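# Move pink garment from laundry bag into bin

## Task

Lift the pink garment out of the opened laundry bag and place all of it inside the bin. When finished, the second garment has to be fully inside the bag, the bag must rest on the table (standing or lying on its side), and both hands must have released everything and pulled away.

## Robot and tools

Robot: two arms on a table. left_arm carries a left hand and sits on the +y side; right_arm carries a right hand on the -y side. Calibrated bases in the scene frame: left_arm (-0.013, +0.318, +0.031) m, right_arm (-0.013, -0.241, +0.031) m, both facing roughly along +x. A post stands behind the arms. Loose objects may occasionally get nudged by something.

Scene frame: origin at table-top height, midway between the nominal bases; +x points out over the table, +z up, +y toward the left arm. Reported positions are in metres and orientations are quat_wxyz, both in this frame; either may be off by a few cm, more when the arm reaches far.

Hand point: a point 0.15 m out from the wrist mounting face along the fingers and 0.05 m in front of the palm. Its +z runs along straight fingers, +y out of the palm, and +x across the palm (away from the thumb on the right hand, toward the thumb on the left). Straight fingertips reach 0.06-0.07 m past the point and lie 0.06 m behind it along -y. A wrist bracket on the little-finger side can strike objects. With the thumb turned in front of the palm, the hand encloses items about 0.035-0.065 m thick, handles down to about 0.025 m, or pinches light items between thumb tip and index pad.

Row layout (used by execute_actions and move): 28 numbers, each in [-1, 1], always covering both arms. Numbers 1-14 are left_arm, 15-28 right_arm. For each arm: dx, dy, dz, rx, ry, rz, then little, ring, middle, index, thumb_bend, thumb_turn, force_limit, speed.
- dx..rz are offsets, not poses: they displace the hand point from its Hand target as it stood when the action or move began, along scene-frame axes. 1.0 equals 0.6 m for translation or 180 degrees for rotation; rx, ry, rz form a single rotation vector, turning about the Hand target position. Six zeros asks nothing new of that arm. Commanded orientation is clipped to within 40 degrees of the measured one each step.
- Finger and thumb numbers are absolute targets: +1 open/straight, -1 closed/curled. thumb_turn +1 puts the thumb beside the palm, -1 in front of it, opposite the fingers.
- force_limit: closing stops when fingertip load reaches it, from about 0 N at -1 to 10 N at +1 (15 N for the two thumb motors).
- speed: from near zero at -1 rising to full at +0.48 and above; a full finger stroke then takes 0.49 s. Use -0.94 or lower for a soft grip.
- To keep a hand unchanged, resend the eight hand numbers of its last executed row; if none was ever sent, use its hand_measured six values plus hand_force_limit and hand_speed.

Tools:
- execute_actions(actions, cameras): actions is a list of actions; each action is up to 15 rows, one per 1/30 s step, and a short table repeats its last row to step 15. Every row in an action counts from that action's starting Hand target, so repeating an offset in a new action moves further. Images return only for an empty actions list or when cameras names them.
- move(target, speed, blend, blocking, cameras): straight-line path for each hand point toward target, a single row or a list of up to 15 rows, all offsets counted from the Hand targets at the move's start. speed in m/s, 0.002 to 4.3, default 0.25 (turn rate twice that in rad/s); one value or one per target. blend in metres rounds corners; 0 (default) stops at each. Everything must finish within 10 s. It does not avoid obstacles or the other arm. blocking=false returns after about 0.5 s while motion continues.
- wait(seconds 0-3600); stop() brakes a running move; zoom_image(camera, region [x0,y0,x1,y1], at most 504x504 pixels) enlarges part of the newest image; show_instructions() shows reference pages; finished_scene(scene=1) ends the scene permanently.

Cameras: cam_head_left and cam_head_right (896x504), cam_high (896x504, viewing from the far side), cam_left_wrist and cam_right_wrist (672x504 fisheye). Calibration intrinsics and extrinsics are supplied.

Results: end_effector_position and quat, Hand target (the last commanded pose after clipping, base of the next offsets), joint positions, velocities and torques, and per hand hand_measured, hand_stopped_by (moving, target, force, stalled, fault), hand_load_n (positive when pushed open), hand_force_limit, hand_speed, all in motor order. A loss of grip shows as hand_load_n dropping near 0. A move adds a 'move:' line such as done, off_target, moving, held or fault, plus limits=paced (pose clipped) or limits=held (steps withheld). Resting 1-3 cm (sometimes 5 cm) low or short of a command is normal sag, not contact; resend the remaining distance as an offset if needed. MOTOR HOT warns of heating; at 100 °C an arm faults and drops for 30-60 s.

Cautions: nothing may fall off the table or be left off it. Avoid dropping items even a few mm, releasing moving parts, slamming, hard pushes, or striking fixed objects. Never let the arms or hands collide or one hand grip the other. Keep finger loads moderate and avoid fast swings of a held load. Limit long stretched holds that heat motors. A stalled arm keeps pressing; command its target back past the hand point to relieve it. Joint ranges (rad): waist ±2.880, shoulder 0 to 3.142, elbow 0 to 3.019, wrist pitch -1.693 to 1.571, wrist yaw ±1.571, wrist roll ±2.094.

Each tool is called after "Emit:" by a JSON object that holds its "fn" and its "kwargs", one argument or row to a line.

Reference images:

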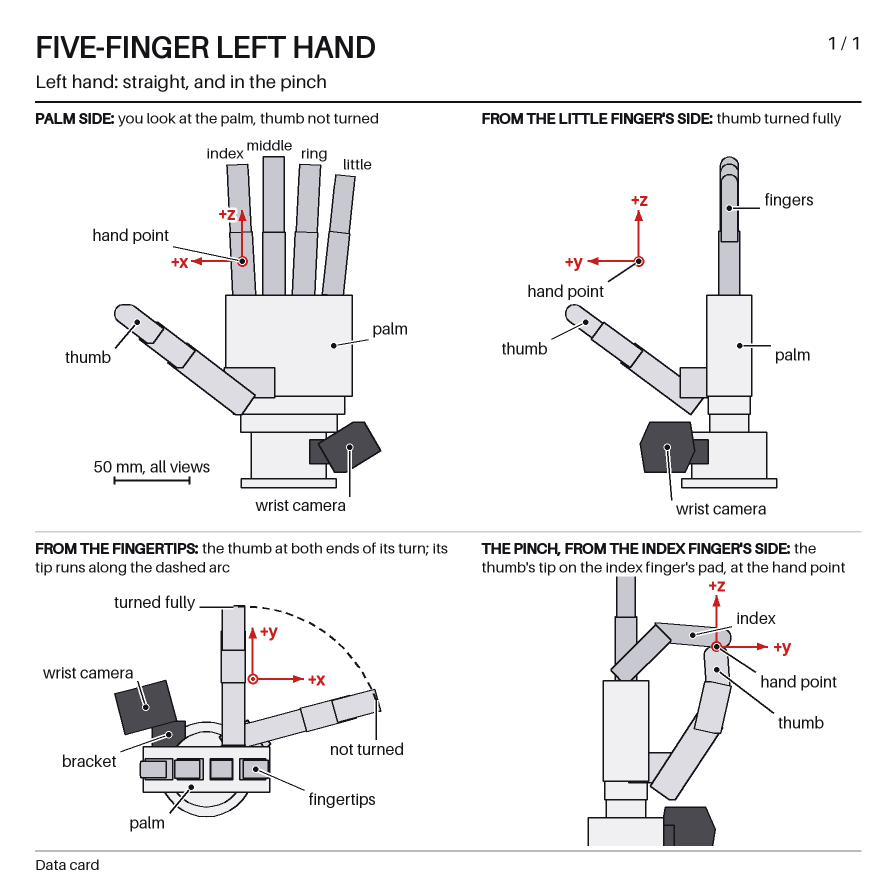

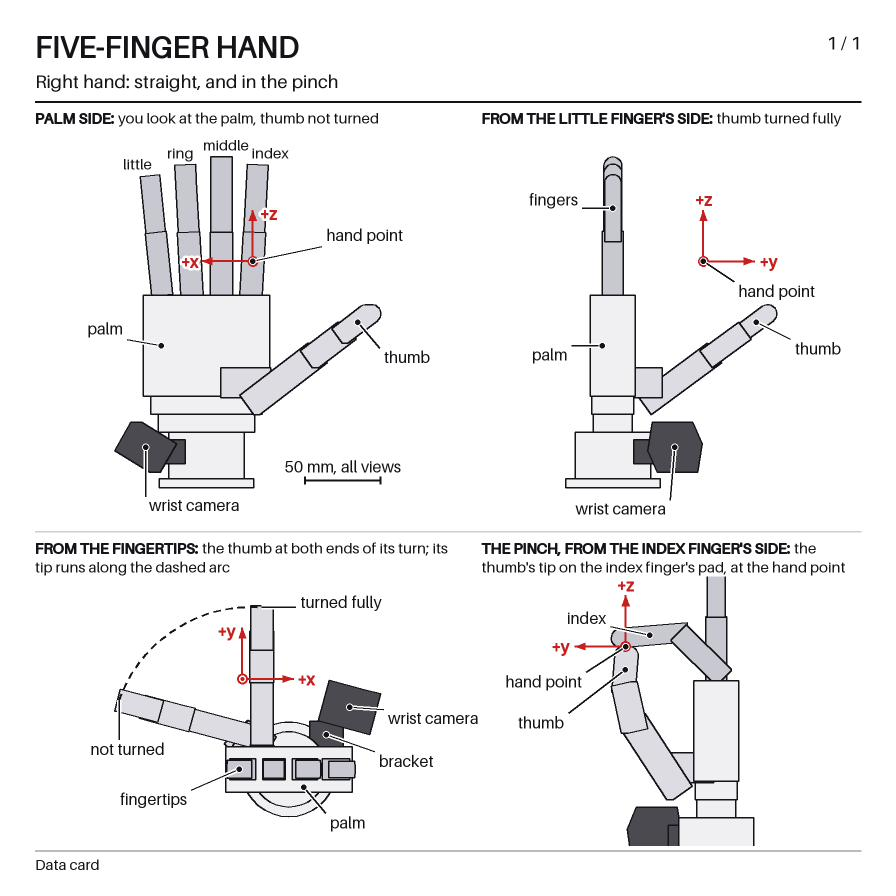

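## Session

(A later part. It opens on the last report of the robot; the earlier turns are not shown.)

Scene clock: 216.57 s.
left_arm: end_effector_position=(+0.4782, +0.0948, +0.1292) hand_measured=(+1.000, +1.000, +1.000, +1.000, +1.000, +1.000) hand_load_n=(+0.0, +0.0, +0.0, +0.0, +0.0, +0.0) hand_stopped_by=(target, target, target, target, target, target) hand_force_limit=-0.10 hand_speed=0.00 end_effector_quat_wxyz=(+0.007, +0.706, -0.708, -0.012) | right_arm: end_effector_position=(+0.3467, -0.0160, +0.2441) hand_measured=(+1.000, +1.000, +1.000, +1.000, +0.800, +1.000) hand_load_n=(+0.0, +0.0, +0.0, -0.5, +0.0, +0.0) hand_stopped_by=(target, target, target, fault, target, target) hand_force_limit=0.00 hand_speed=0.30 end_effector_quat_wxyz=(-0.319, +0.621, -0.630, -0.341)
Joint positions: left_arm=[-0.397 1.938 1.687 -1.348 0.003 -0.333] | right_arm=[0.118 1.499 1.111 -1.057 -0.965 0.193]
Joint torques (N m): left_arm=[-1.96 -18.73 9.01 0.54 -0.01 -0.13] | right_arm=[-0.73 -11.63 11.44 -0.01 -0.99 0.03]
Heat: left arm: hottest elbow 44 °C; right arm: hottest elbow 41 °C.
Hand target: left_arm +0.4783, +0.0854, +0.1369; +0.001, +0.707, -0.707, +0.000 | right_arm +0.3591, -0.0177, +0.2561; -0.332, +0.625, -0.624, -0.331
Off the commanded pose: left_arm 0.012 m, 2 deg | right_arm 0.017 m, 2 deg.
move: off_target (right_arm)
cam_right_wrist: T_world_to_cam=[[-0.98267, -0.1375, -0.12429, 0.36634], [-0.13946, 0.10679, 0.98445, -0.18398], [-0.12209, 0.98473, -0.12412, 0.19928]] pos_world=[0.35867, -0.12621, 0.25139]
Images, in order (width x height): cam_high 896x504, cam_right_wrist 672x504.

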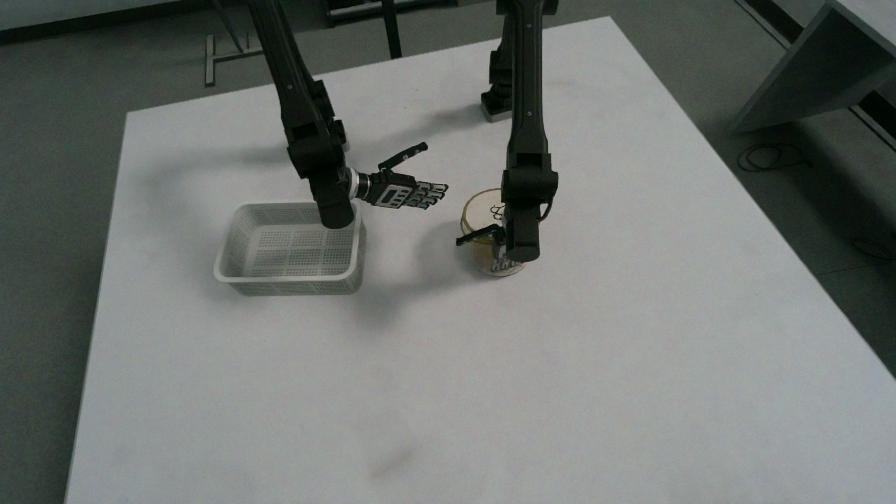

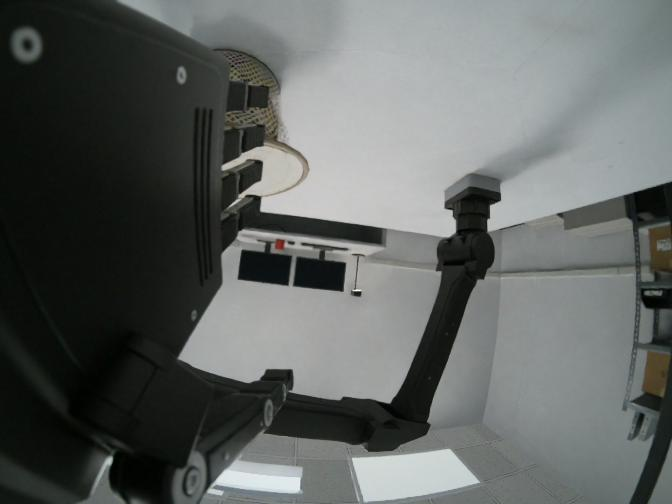

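Emit:
{"fn": "move", "kwargs": {
  "target": [
    [0,0,0,0,0,0,1,1,1,1,1,1,-0.1,0,-0.04,0.0,-0.05,0.0755,0.149,-0.0754,-0.85,-0.85,-0.85,1,0.8,-1,0,0.3],
    [0,0,0,0,0,0,1,1,1,1,1,1,-0.1,0,-0.055,0.04,-0.177,0.0755,0.149,-0.0754,-0.85,-0.85,-0.85,1,0.8,-1,0,0.3]
  ],
  "speed": 0.15,
  "cameras": ["all"]
}}

Emit:
{"fn": "zoom_image", "kwargs": {
  "camera": "cam_head_right",
  "region": [360, 190, 460, 290]
}}

Emit:
{"fn": "zoom_image", "kwargs": {
  "camera": "cam_high",
  "region": [400, 150, 540, 290]
}}

Emit:
{"fn": "zoom_image", "kwargs": {
  "camera": "cam_head_left",
  "region": [360, 190, 460, 290]
}}

Scene clock: 223.87 s.
left_arm: end_effector_position=(+0.4782, +0.0948, +0.1292) hand_measured=(+1.000, +1.000, +1.000, +1.000, +1.000, +1.000) hand_load_n=(+0.0, +0.0, +0.5, +0.0, +0.0, +0.0) hand_stopped_by=(target, target, target, target, target, target) hand_force_limit=-0.10 hand_speed=0.00 end_effector_quat_wxyz=(+0.007, +0.706, -0.708, -0.012) | right_arm: end_effector_position=(+0.3286, +0.0023, +0.1553) hand_measured=(-0.850, -0.850, -0.850, +1.000, +0.800, -1.000) hand_load_n=(+0.0, +0.0, +0.0, +0.0, +0.0, +0.0) hand_stopped_by=(target, target, target, fault, target, target) hand_force_limit=0.00 hand_speed=0.30 end_effector_quat_wxyz=(+0.293, -0.412, +0.708, +0.493)
Joint positions: left_arm=[-0.397 1.938 1.687 -1.348 0.003 -0.333] | right_arm=[0.115 1.637 0.751 -0.372 -1.203 0.841]
Joint torques (N m): left_arm=[-2.67 -18.67 9.1 0.53 -0.02 -0.15] | right_arm=[0.73 -10.29 5.61 1.09 -0.86 0.26]
Heat: left arm: hottest elbow 43 °C; right arm: hottest elbow 41 °C.
Hand target: left_arm +0.4783, +0.0854, +0.1369; +0.001, +0.707, -0.707, +0.000 | right_arm +0.3261, +0.0062, +0.1500; +0.286, -0.412, +0.709, +0.496
Off the commanded pose: left_arm 0.012 m, 2 deg | right_arm 0.007 m, 1 deg.
move: done
cam_left_wrist: T_world_to_cam=[[0.96166, -0.25915, -0.08967, -0.4158], [-0.17725, -0.83691, 0.51784, 0.09716], [-0.20924, -0.48209, -0.85077, 0.36845]] pos_world=[0.49418, 0.15119, 0.22587]
cam_right_wrist: T_world_to_cam=[[-0.95449, 0.08815, 0.28493, 0.26671], [0.26994, -0.15094, 0.95097, -0.22967], [0.12684, 0.9846, 0.12028, 0.04835]] pos_world=[0.31043, -0.10578, 0.1366]

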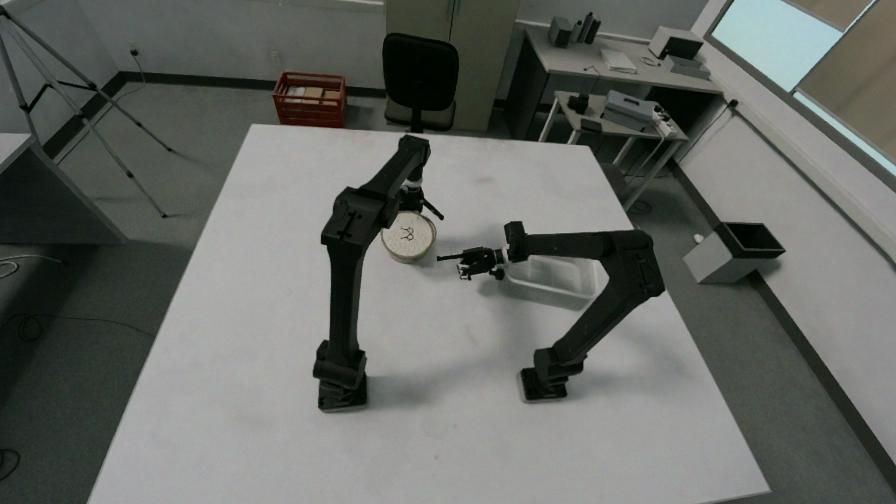

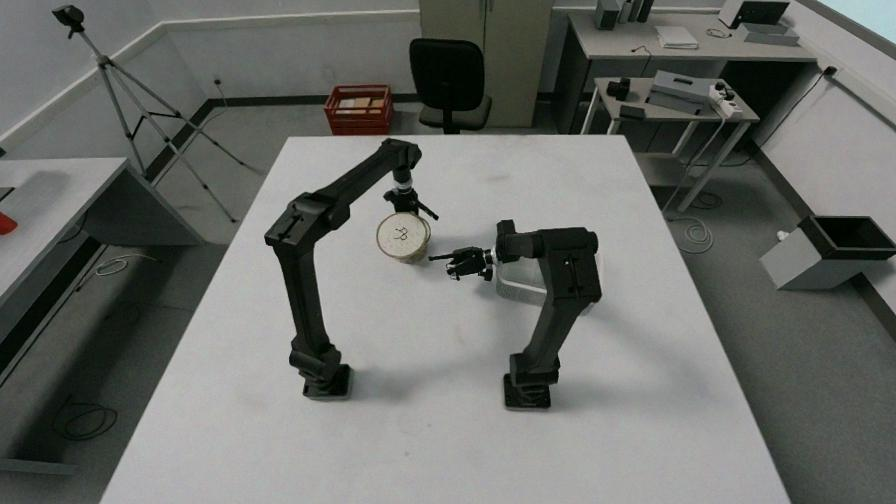

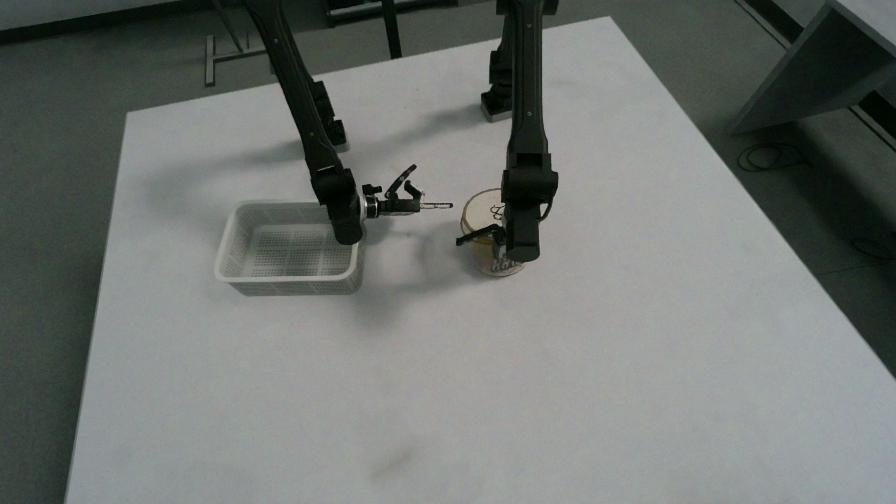

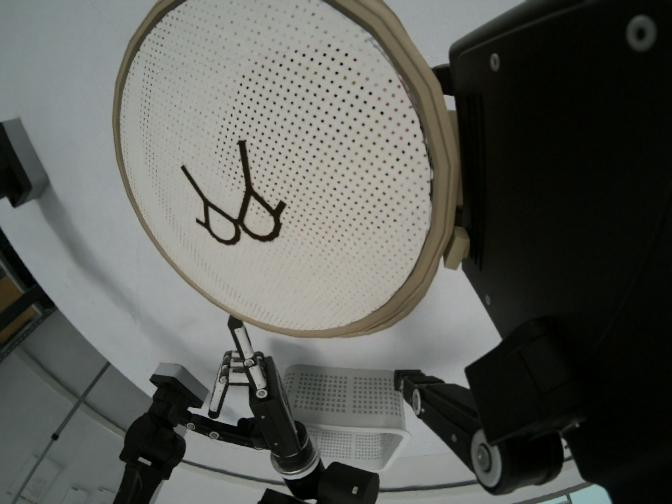

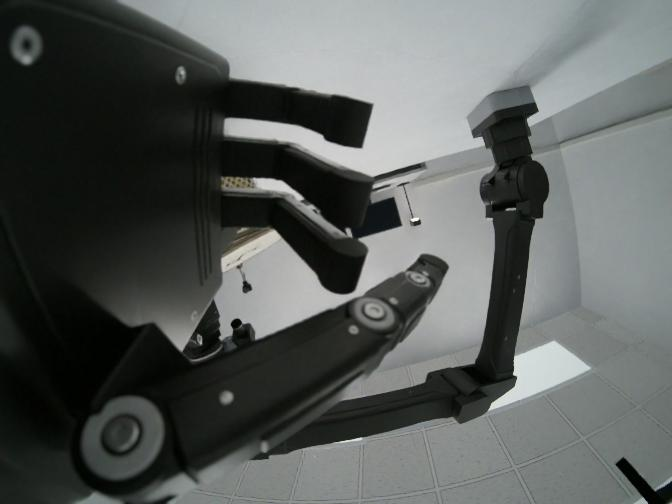

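Scaled by 5.040 from the camera's image (finer frame: 1280x720).

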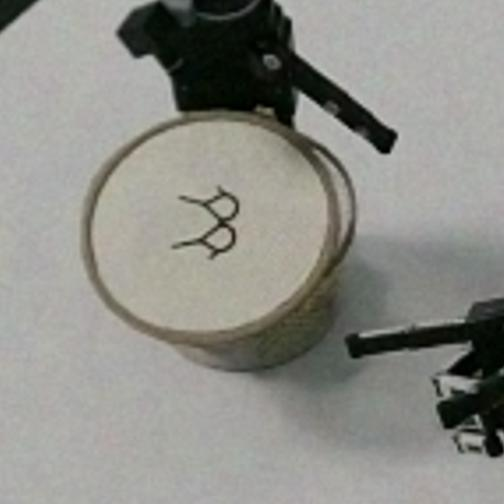

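Scaled by 3.600 from the camera's image (finer frame: 1280x720).

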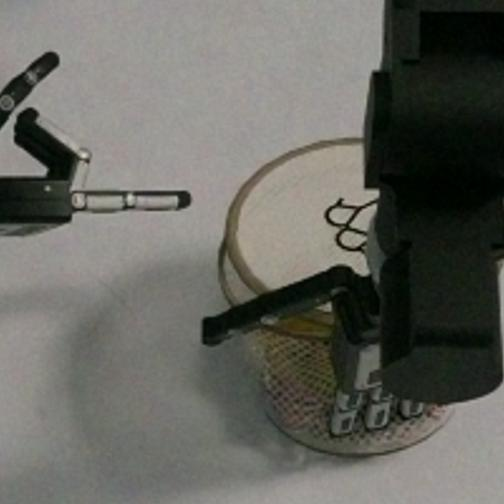

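Scaled by 5.040 from the camera's image (finer frame: 1280x720).

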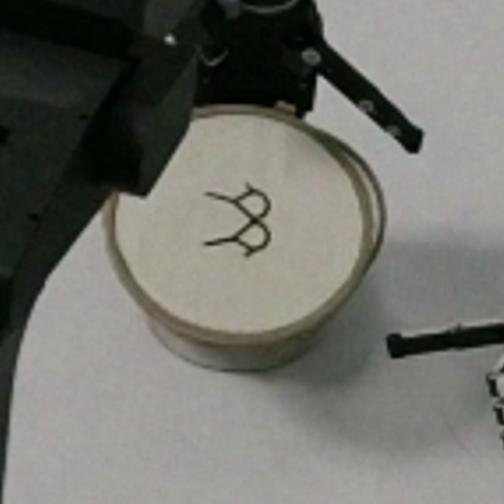

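Emit:
{"fn": "move", "kwargs": {
  "target": [
    [0,0,0,0,0,0,1,1,1,1,1,1,-0.1,0,-0.012,-0.01,-0.036,0.0556,0,0,-0.85,-0.85,-0.85,1,0.8,-1,0,0.3],
    [0,0,0,0,0,0,1,1,1,1,1,1,-0.1,0,-0.012,0.08,-0.036,0.0556,0,0,-0.85,-0.85,-0.85,1,0.8,-1,0,0.3]
  ],
  "speed": 0.08,
  "cameras": ["cam_head_right","cam_high","cam_head_left"]
}}

Emit:
{"fn": "zoom_image", "kwargs": {
  "camera": "cam_head_right",
  "region": [360, 190, 460, 290]
}}

Emit:
{"fn": "zoom_image", "kwargs": {
  "camera": "cam_high",
  "region": [400, 150, 540, 290]
}}

Emit:
{"fn": "zoom_image", "kwargs": {
  "camera": "cam_head_left",
  "region": [360, 190, 460, 290]
}}

Scene clock: 228.80 s.
left_arm: end_effector_position=(+0.4782, +0.0948, +0.1292) hand_measured=(+1.000, +1.000, +1.000, +1.000, +1.000, +1.000) hand_load_n=(+0.0, +0.0, +0.0, +0.0, +0.0, -0.5) hand_stopped_by=(target, target, target, target, target, target) hand_force_limit=-0.10 hand_speed=0.00 end_effector_quat_wxyz=(+0.007, +0.706, -0.708, -0.012) | right_arm: end_effector_position=(+0.3291, +0.0522, +0.1581) hand_measured=(-0.850, -0.850, -0.850, +1.000, +0.800, -1.000) hand_load_n=(+0.0, +0.0, +0.0, +0.0, +0.0, +0.0) hand_stopped_by=(target, target, target, fault, target, target) hand_force_limit=0.00 hand_speed=0.30 end_effector_quat_wxyz=(+0.356, -0.406, +0.644, +0.542)
Joint positions: left_arm=[-0.397 1.938 1.687 -1.348 0.003 -0.333] | right_arm=[0.244 1.766 0.645 0.558 -1.269 1.457]
Joint torques (N m): left_arm=[-1.44 -18.37 8.94 0.51 -0.07 -0.14] | right_arm=[0.67 -7.06 3.06 1.29 -0.54 0.25]
Heat: left arm: hottest shoulder 42 °C; right arm: hottest elbow 40 °C.
Hand target: left_arm +0.4783, +0.0854, +0.1369; +0.001, +0.707, -0.707, +0.000 | right_arm +0.3188, +0.0543, +0.1284; +0.321, -0.385, +0.663, +0.556
Off the commanded pose: left_arm 0.012 m, 2 deg | right_arm 0.031 m, 5 deg.
move: off_target (right_arm)
Images, in order (width x height): cam_head_left 896x504, cam_head_right 896x504, cam_high 896x504.

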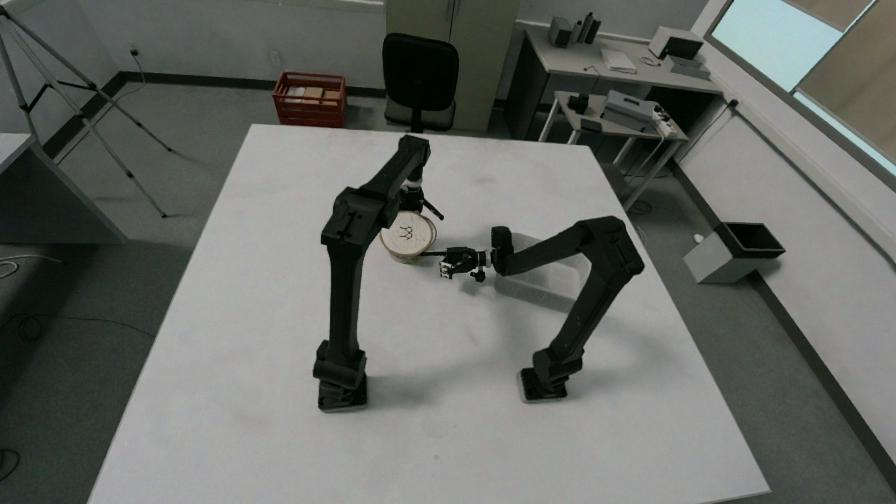

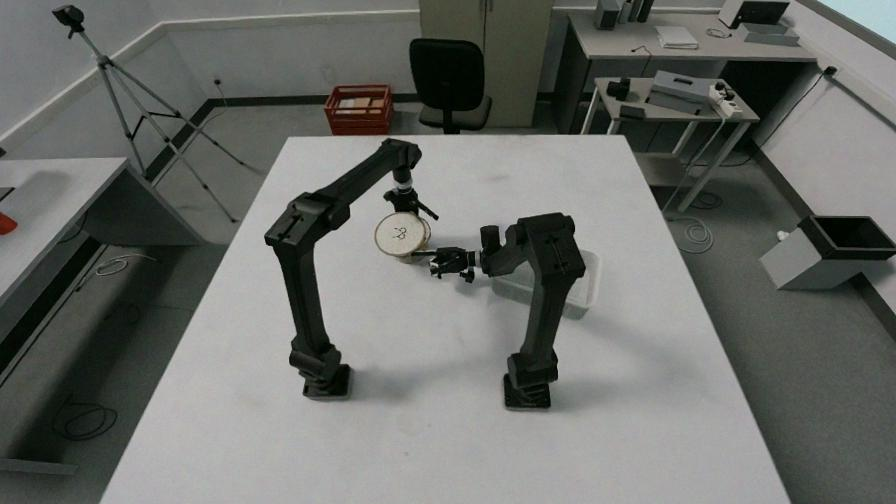

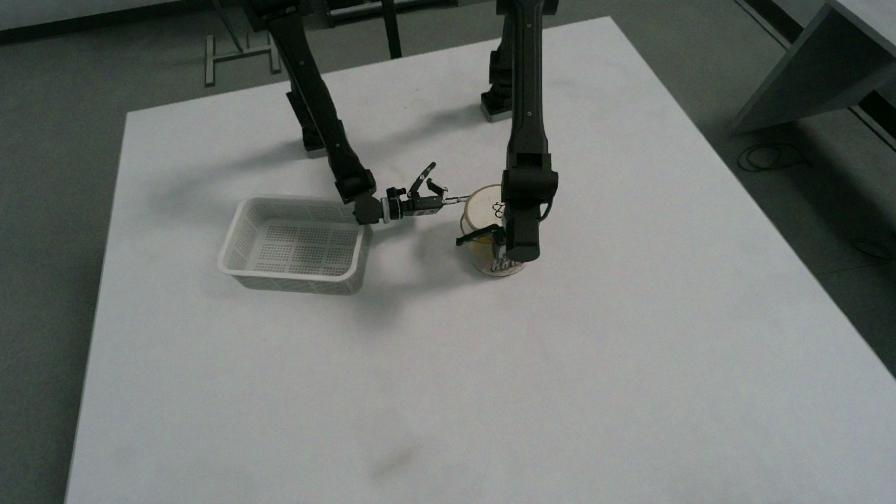

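Scaled by 5.040 from the camera's image (finer frame: 1280x720).

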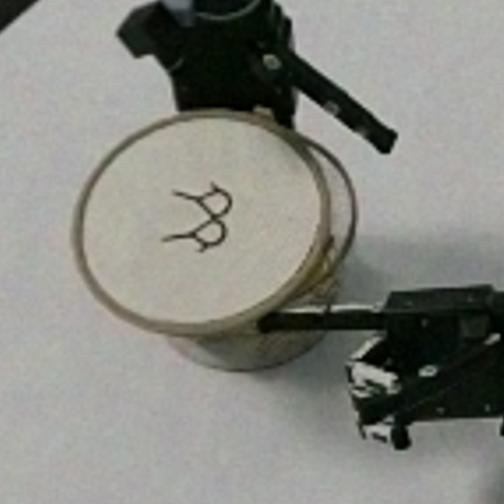

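Scaled by 3.600 from the camera's image (finer frame: 1280x720).

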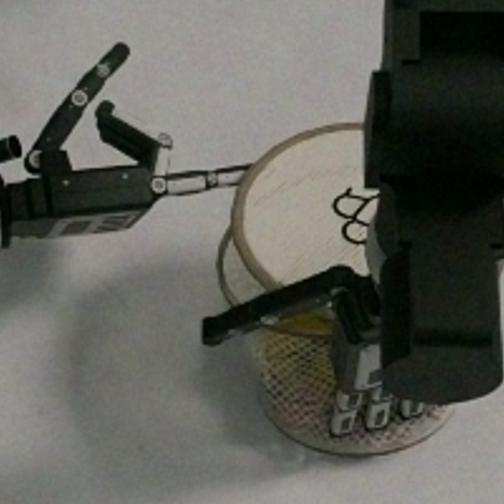

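Scaled by 5.040 from the camera's image (finer frame: 1280x720).

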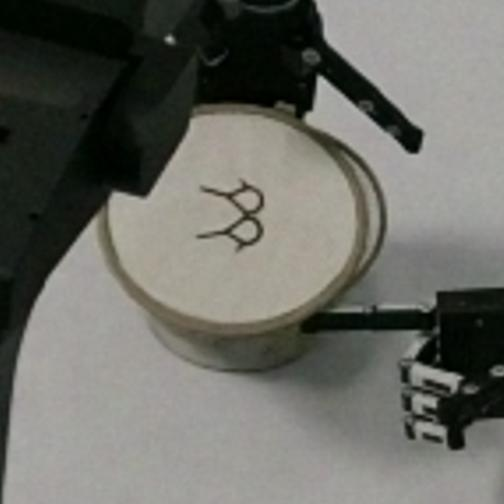

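Emit:
{"fn": "move", "kwargs": {
  "target": [
    [0,0,0,0,0,0,1,1,1,1,1,1,-0.1,0,0.008,0.0,0.055,0,0,0,-0.85,-0.85,-0.85,1,0.8,-1,0,0.3],
    [0,0,0,0,0,0,1,1,1,1,1,1,-0.1,0,0.008,0.08,0.06,0,0,0,-0.85,-0.85,-0.85,1,0.8,-1,0,0.3]
  ],
  "speed": 0.08,
  "cameras": ["cam_head_right","cam_high","cam_head_left"]
}}

Emit:
{"fn": "zoom_image", "kwargs": {
  "camera": "cam_head_right",
  "region": [360, 190, 460, 290]
}}

Emit:
{"fn": "zoom_image", "kwargs": {
  "camera": "cam_high",
  "region": [400, 150, 540, 290]
}}

Scene clock: 232.20 s.
left_arm: end_effector_position=(+0.4782, +0.0948, +0.1292) hand_measured=(+1.000, +1.000, +1.000, +1.000, +1.000, +1.000) hand_load_n=(+0.0, +0.0, +0.0, +0.0, +0.0, +0.0) hand_stopped_by=(target, target, target, target, target, target) hand_force_limit=-0.10 hand_speed=0.00 end_effector_quat_wxyz=(+0.007, +0.706, -0.708, -0.012) | right_arm: end_effector_position=(+0.3204, +0.0967, +0.1665) hand_measured=(-0.850, -0.850, -0.850, +1.000, +0.800, -1.000) hand_load_n=(+0.0, +0.0, +0.0, +0.0, +0.0, -0.5) hand_stopped_by=(target, target, target, fault, target, target) hand_force_limit=0.00 hand_speed=0.30 end_effector_quat_wxyz=(+0.322, -0.384, +0.665, +0.554)
Joint positions: left_arm=[-0.397 1.938 1.687 -1.348 0.003 -0.333] | right_arm=[0.36 1.754 0.645 0.626 -1.173 1.643]
Joint torques (N m): left_arm=[-2.84 -19.02 9.09 0.61 -0.04 -0.11] | right_arm=[0.62 -10.46 6.19 1.92 -0.43 0.23]
Heat: left arm: hottest shoulder 43 °C; right arm: hottest elbow 40 °C.
Hand target: left_arm +0.4783, +0.0854, +0.1369; +0.001, +0.707, -0.707, +0.000 | right_arm +0.3237, +0.1023, +0.1643; +0.321, -0.385, +0.663, +0.556
Off the commanded pose: left_arm 0.012 m, 2 deg | right_arm 0.007 m, 0 deg.
move: done
Images, in order (width x height): cam_head_left 896x504, cam_head_right 896x504, cam_high 896x504.

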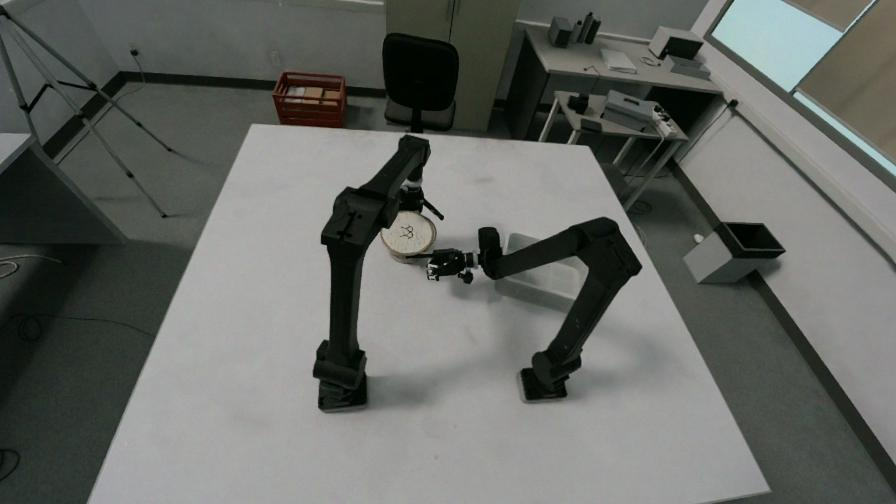

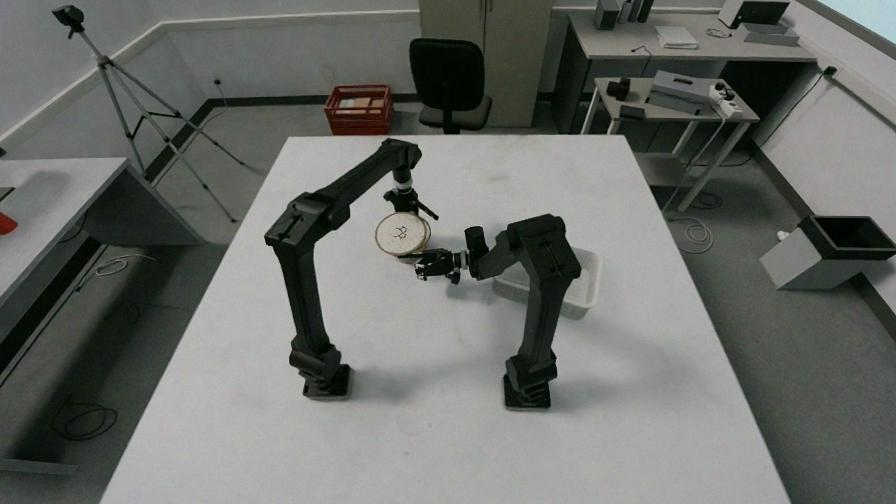

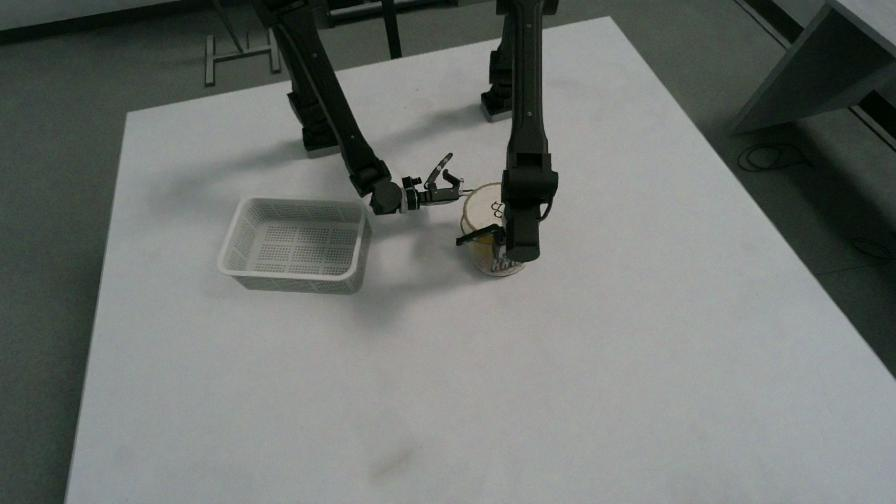

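Scaled by 5.040 from the camera's image (finer frame: 1280x720).

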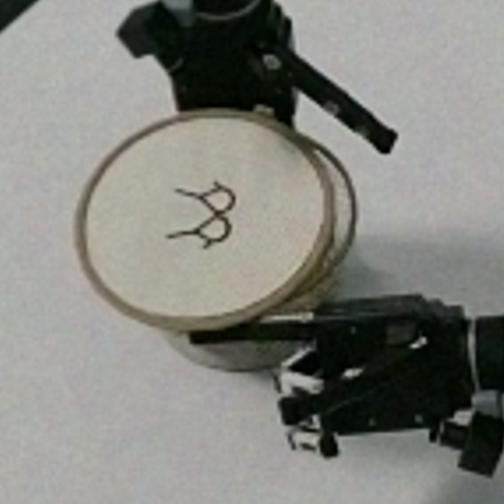

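Scaled by 3.600 from the camera's image (finer frame: 1280x720).

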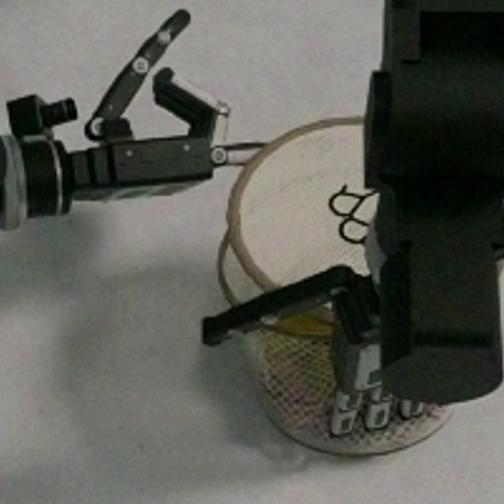

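Emit:
{"fn": "move", "kwargs": {
  "target": [
    [0,0,0,0,0,0,1,1,1,1,1,1,-0.1,0,0.02,0.015,0.10,0,0,0,-0.85,-0.85,-0.85,1,0.8,-1,0,0.3]
  ],
  "speed": 0.06,
  "cameras": ["cam_head_right","cam_high","cam_head_left","cam_left_wrist"]
}}

Emit:
{"fn": "zoom_image", "kwargs": {
  "camera": "cam_head_right",
  "region": [360, 190, 460, 290]
}}

Emit:
{"fn": "zoom_image", "kwargs": {
  "camera": "cam_high",
  "region": [400, 150, 540, 290]
}}

Scene clock: 234.57 s.
left_arm: end_effector_position=(+0.4782, +0.0948, +0.1292) hand_measured=(+1.000, +1.000, +1.000, +1.000, +1.000, +1.000) hand_load_n=(+0.0, +0.0, +0.0, +0.0, +0.0, +0.0) hand_stopped_by=(target, target, target, target, target, target) hand_force_limit=-0.10 hand_speed=0.00 end_effector_quat_wxyz=(+0.007, +0.706, -0.708, -0.012) | right_arm: end_effector_position=(+0.3302, +0.1032, +0.2114) hand_measured=(-0.850, -0.850, -0.850, +1.000, +0.800, -1.000) hand_load_n=(+0.0, +0.0, +0.0, +0.0, +0.0, -0.5) hand_stopped_by=(target, target, target, fault, target, target) hand_force_limit=0.00 hand_speed=0.30 end_effector_quat_wxyz=(+0.314, -0.377, +0.671, +0.556)
Joint positions: left_arm=[-0.397 1.938 1.687 -1.348 0.003 -0.333] | right_arm=[0.367 1.636 0.691 0.458 -1.164 1.664]
Joint torques (N m): left_arm=[-1.96 -18.67 8.92 0.58 -0.06 -0.13] | right_arm=[0.85 -12.22 8.65 0.99 -0.42 0.2]
Heat: left arm: hottest shoulder 43 °C; right arm: hottest elbow 40 °C.
Hand target: left_arm +0.4782, +0.0854, +0.1369; +0.001, +0.707, -0.707, +0.000 | right_arm +0.3356, +0.1113, +0.2244; +0.321, -0.385, +0.663, +0.556
Off the commanded pose: left_arm 0.012 m, 2 deg | right_arm 0.016 m, 2 deg.
move: off_target (right_arm)
cam_left_wrist: T_world_to_cam=[[0.96166, -0.25915, -0.08967, -0.4158], [-0.17725, -0.83691, 0.51784, 0.09716], [-0.20924, -0.48209, -0.85077, 0.36845]] pos_world=[0.49418, 0.15119, 0.22587]
Images, in order (width x height): cam_head_left 896x504, cam_head_right 896x504, cam_high 896x504, cam_left_wrist 672x504.

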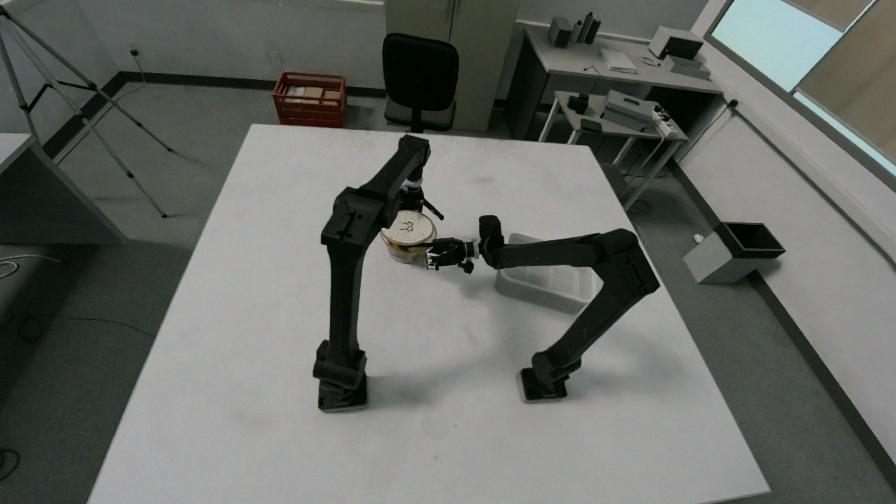

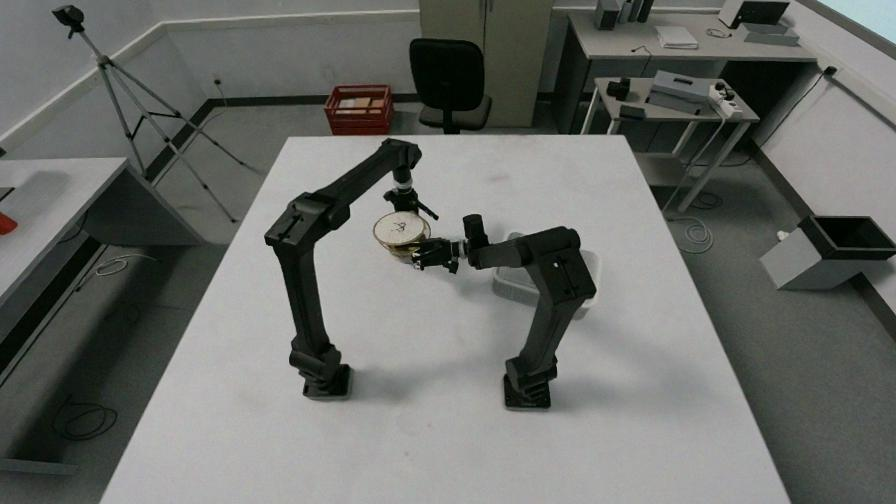

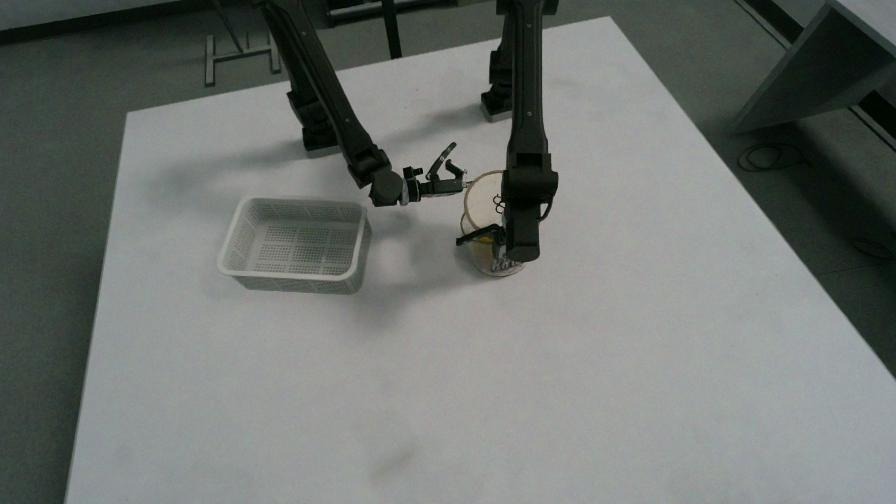

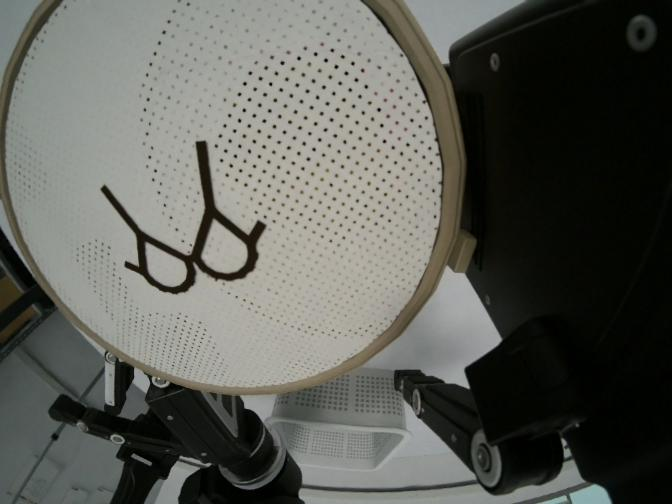

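Scaled by 5.040 from the camera's image (finer frame: 1280x720).

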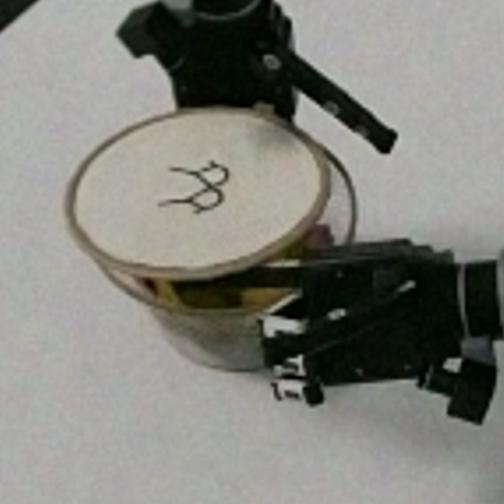

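Scaled by 3.600 from the camera's image (finer frame: 1280x720).

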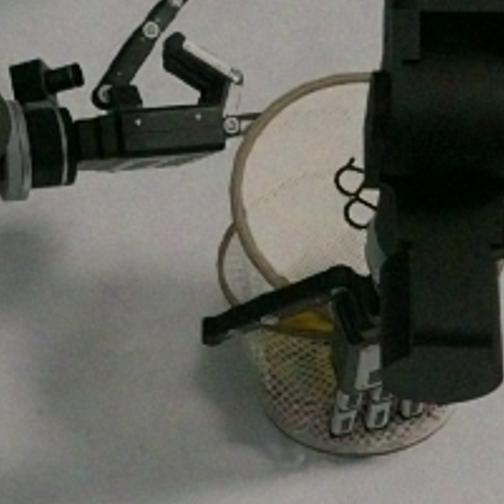

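Emit:
{"fn": "move", "kwargs": {
  "target": [
    [0,0,0,0,0,0,1,1,1,1,1,1,-0.1,0,0.0,-0.03,0.0,0,0,0,-0.85,-0.85,-0.85,1,0.8,-1,0,0.3],
    [0,0,0,0,0,0,1,1,1,1,1,1,-0.1,0,0.06,-0.03,0.075,0,0,0,-0.85,-0.85,-0.85,1,0.8,-1,0,0.3],
    [0,0,0,0,0,0,1,1,1,1,1,1,-0.1,0,0.125,-0.03,0.115,0,0,0,-0.85,-0.85,-0.85,1,0.8,-1,0,0.3]
  ],
  "speed": 0.06,
  "blend": 0.01,
  "cameras": ["cam_head_right","cam_high","cam_head_left","cam_left_wrist"]
}}

Emit:
{"fn": "zoom_image", "kwargs": {
  "camera": "cam_head_right",
  "region": [360, 170, 460, 270]
}}

Emit:
{"fn": "zoom_image", "kwargs": {
  "camera": "cam_high",
  "region": [400, 130, 540, 270]
}}

Scene clock: 238.60 s.
left_arm: end_effector_position=(+0.4782, +0.0948, +0.1292) hand_measured=(+1.000, +1.000, +1.000, +1.000, +1.000, +1.000) hand_load_n=(+0.5, +0.0, +0.0, +0.0, +0.0, +0.0) hand_stopped_by=(target, target, target, target, target, target) hand_force_limit=-0.10 hand_speed=0.00 end_effector_quat_wxyz=(+0.007, +0.706, -0.708, -0.012) | right_arm: end_effector_position=(+0.3960, +0.0944, +0.2884) hand_measured=(-0.850, -0.850, -0.850, +1.000, +0.800, -1.000) hand_load_n=(+0.0, +0.0, +0.0, +0.0, +0.0, +0.0) hand_stopped_by=(target, target, target, fault, target, target) hand_force_limit=0.00 hand_speed=0.30 end_effector_quat_wxyz=(+0.312, -0.383, +0.666, +0.559)
Joint positions: left_arm=[-0.397 1.938 1.687 -1.348 0.003 -0.333] | right_arm=[0.299 1.599 0.95 0.066 -1.239 1.553]
Joint torques (N m): left_arm=[-1.85 -18.2 9.03 0.51 -0.02 -0.11] | right_arm=[-0.97 -11.58 11.04 0.84 -0.72 0.05]
Heat: left arm: hottest shoulder 43 °C; right arm: hottest elbow 40 °C.
Hand target: left_arm +0.4782, +0.0854, +0.1369; +0.001, +0.707, -0.707, +0.000 | right_arm +0.4107, +0.0932, +0.2935; +0.321, -0.385, +0.663, +0.556
Off the commanded pose: left_arm 0.012 m, 2 deg | right_arm 0.015 m, 1 deg.
move: off_target (right_arm); blend cut to 0.009 m at target 1
cam_left_wrist: T_world_to_cam=[[0.96176, -0.25879, -0.08967, -0.4159], [-0.17695, -0.83701, 0.51778, 0.09704], [-0.20906, -0.48211, -0.8508, 0.36837]] pos_world=[0.49418, 0.15119, 0.22587]
Images, in order (width x height): cam_head_left 896x504, cam_head_right 896x504, cam_high 896x504, cam_left_wrist 672x504.

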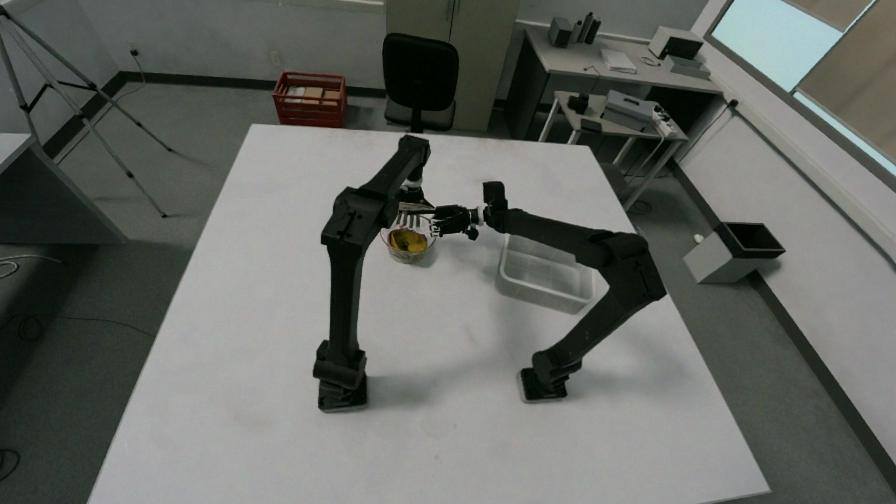

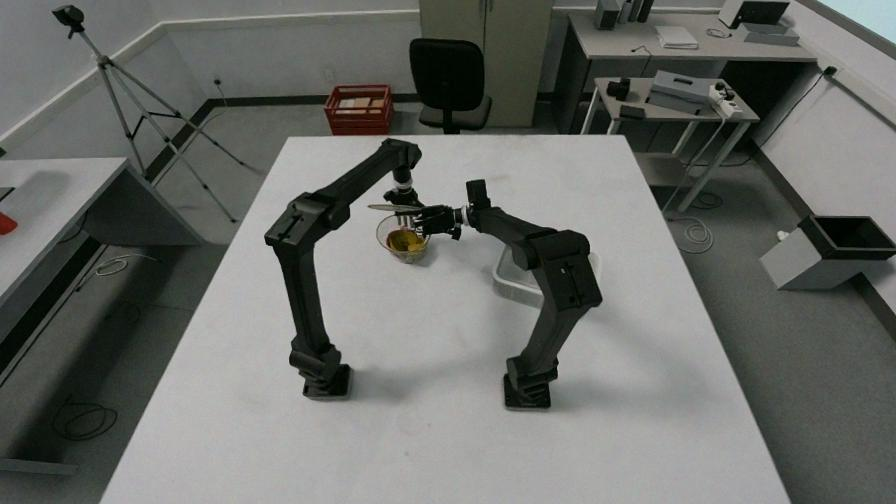

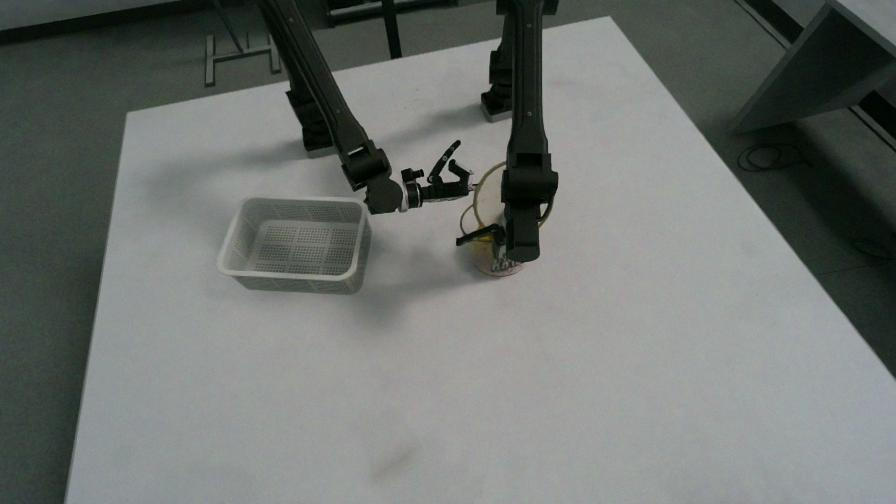

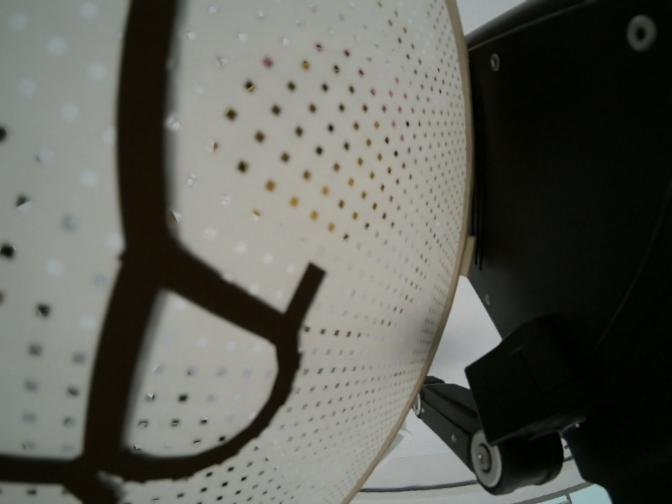

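Scaled by 5.040 from the camera's image (finer frame: 1280x720).

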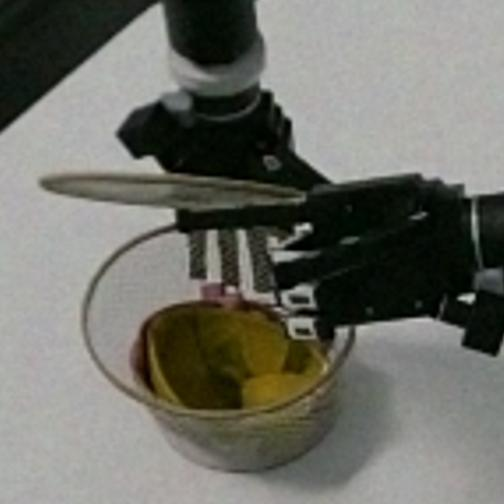

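Scaled by 3.600 from the camera's image (finer frame: 1280x720).

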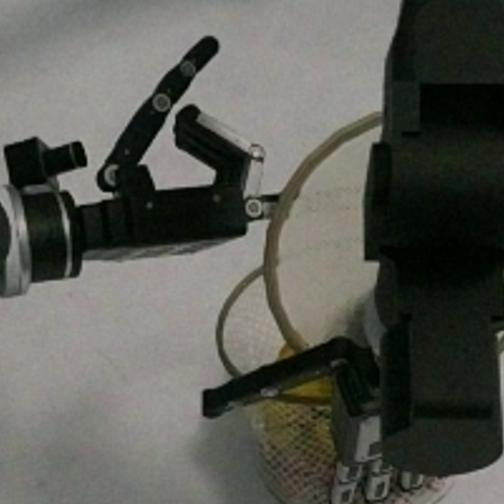

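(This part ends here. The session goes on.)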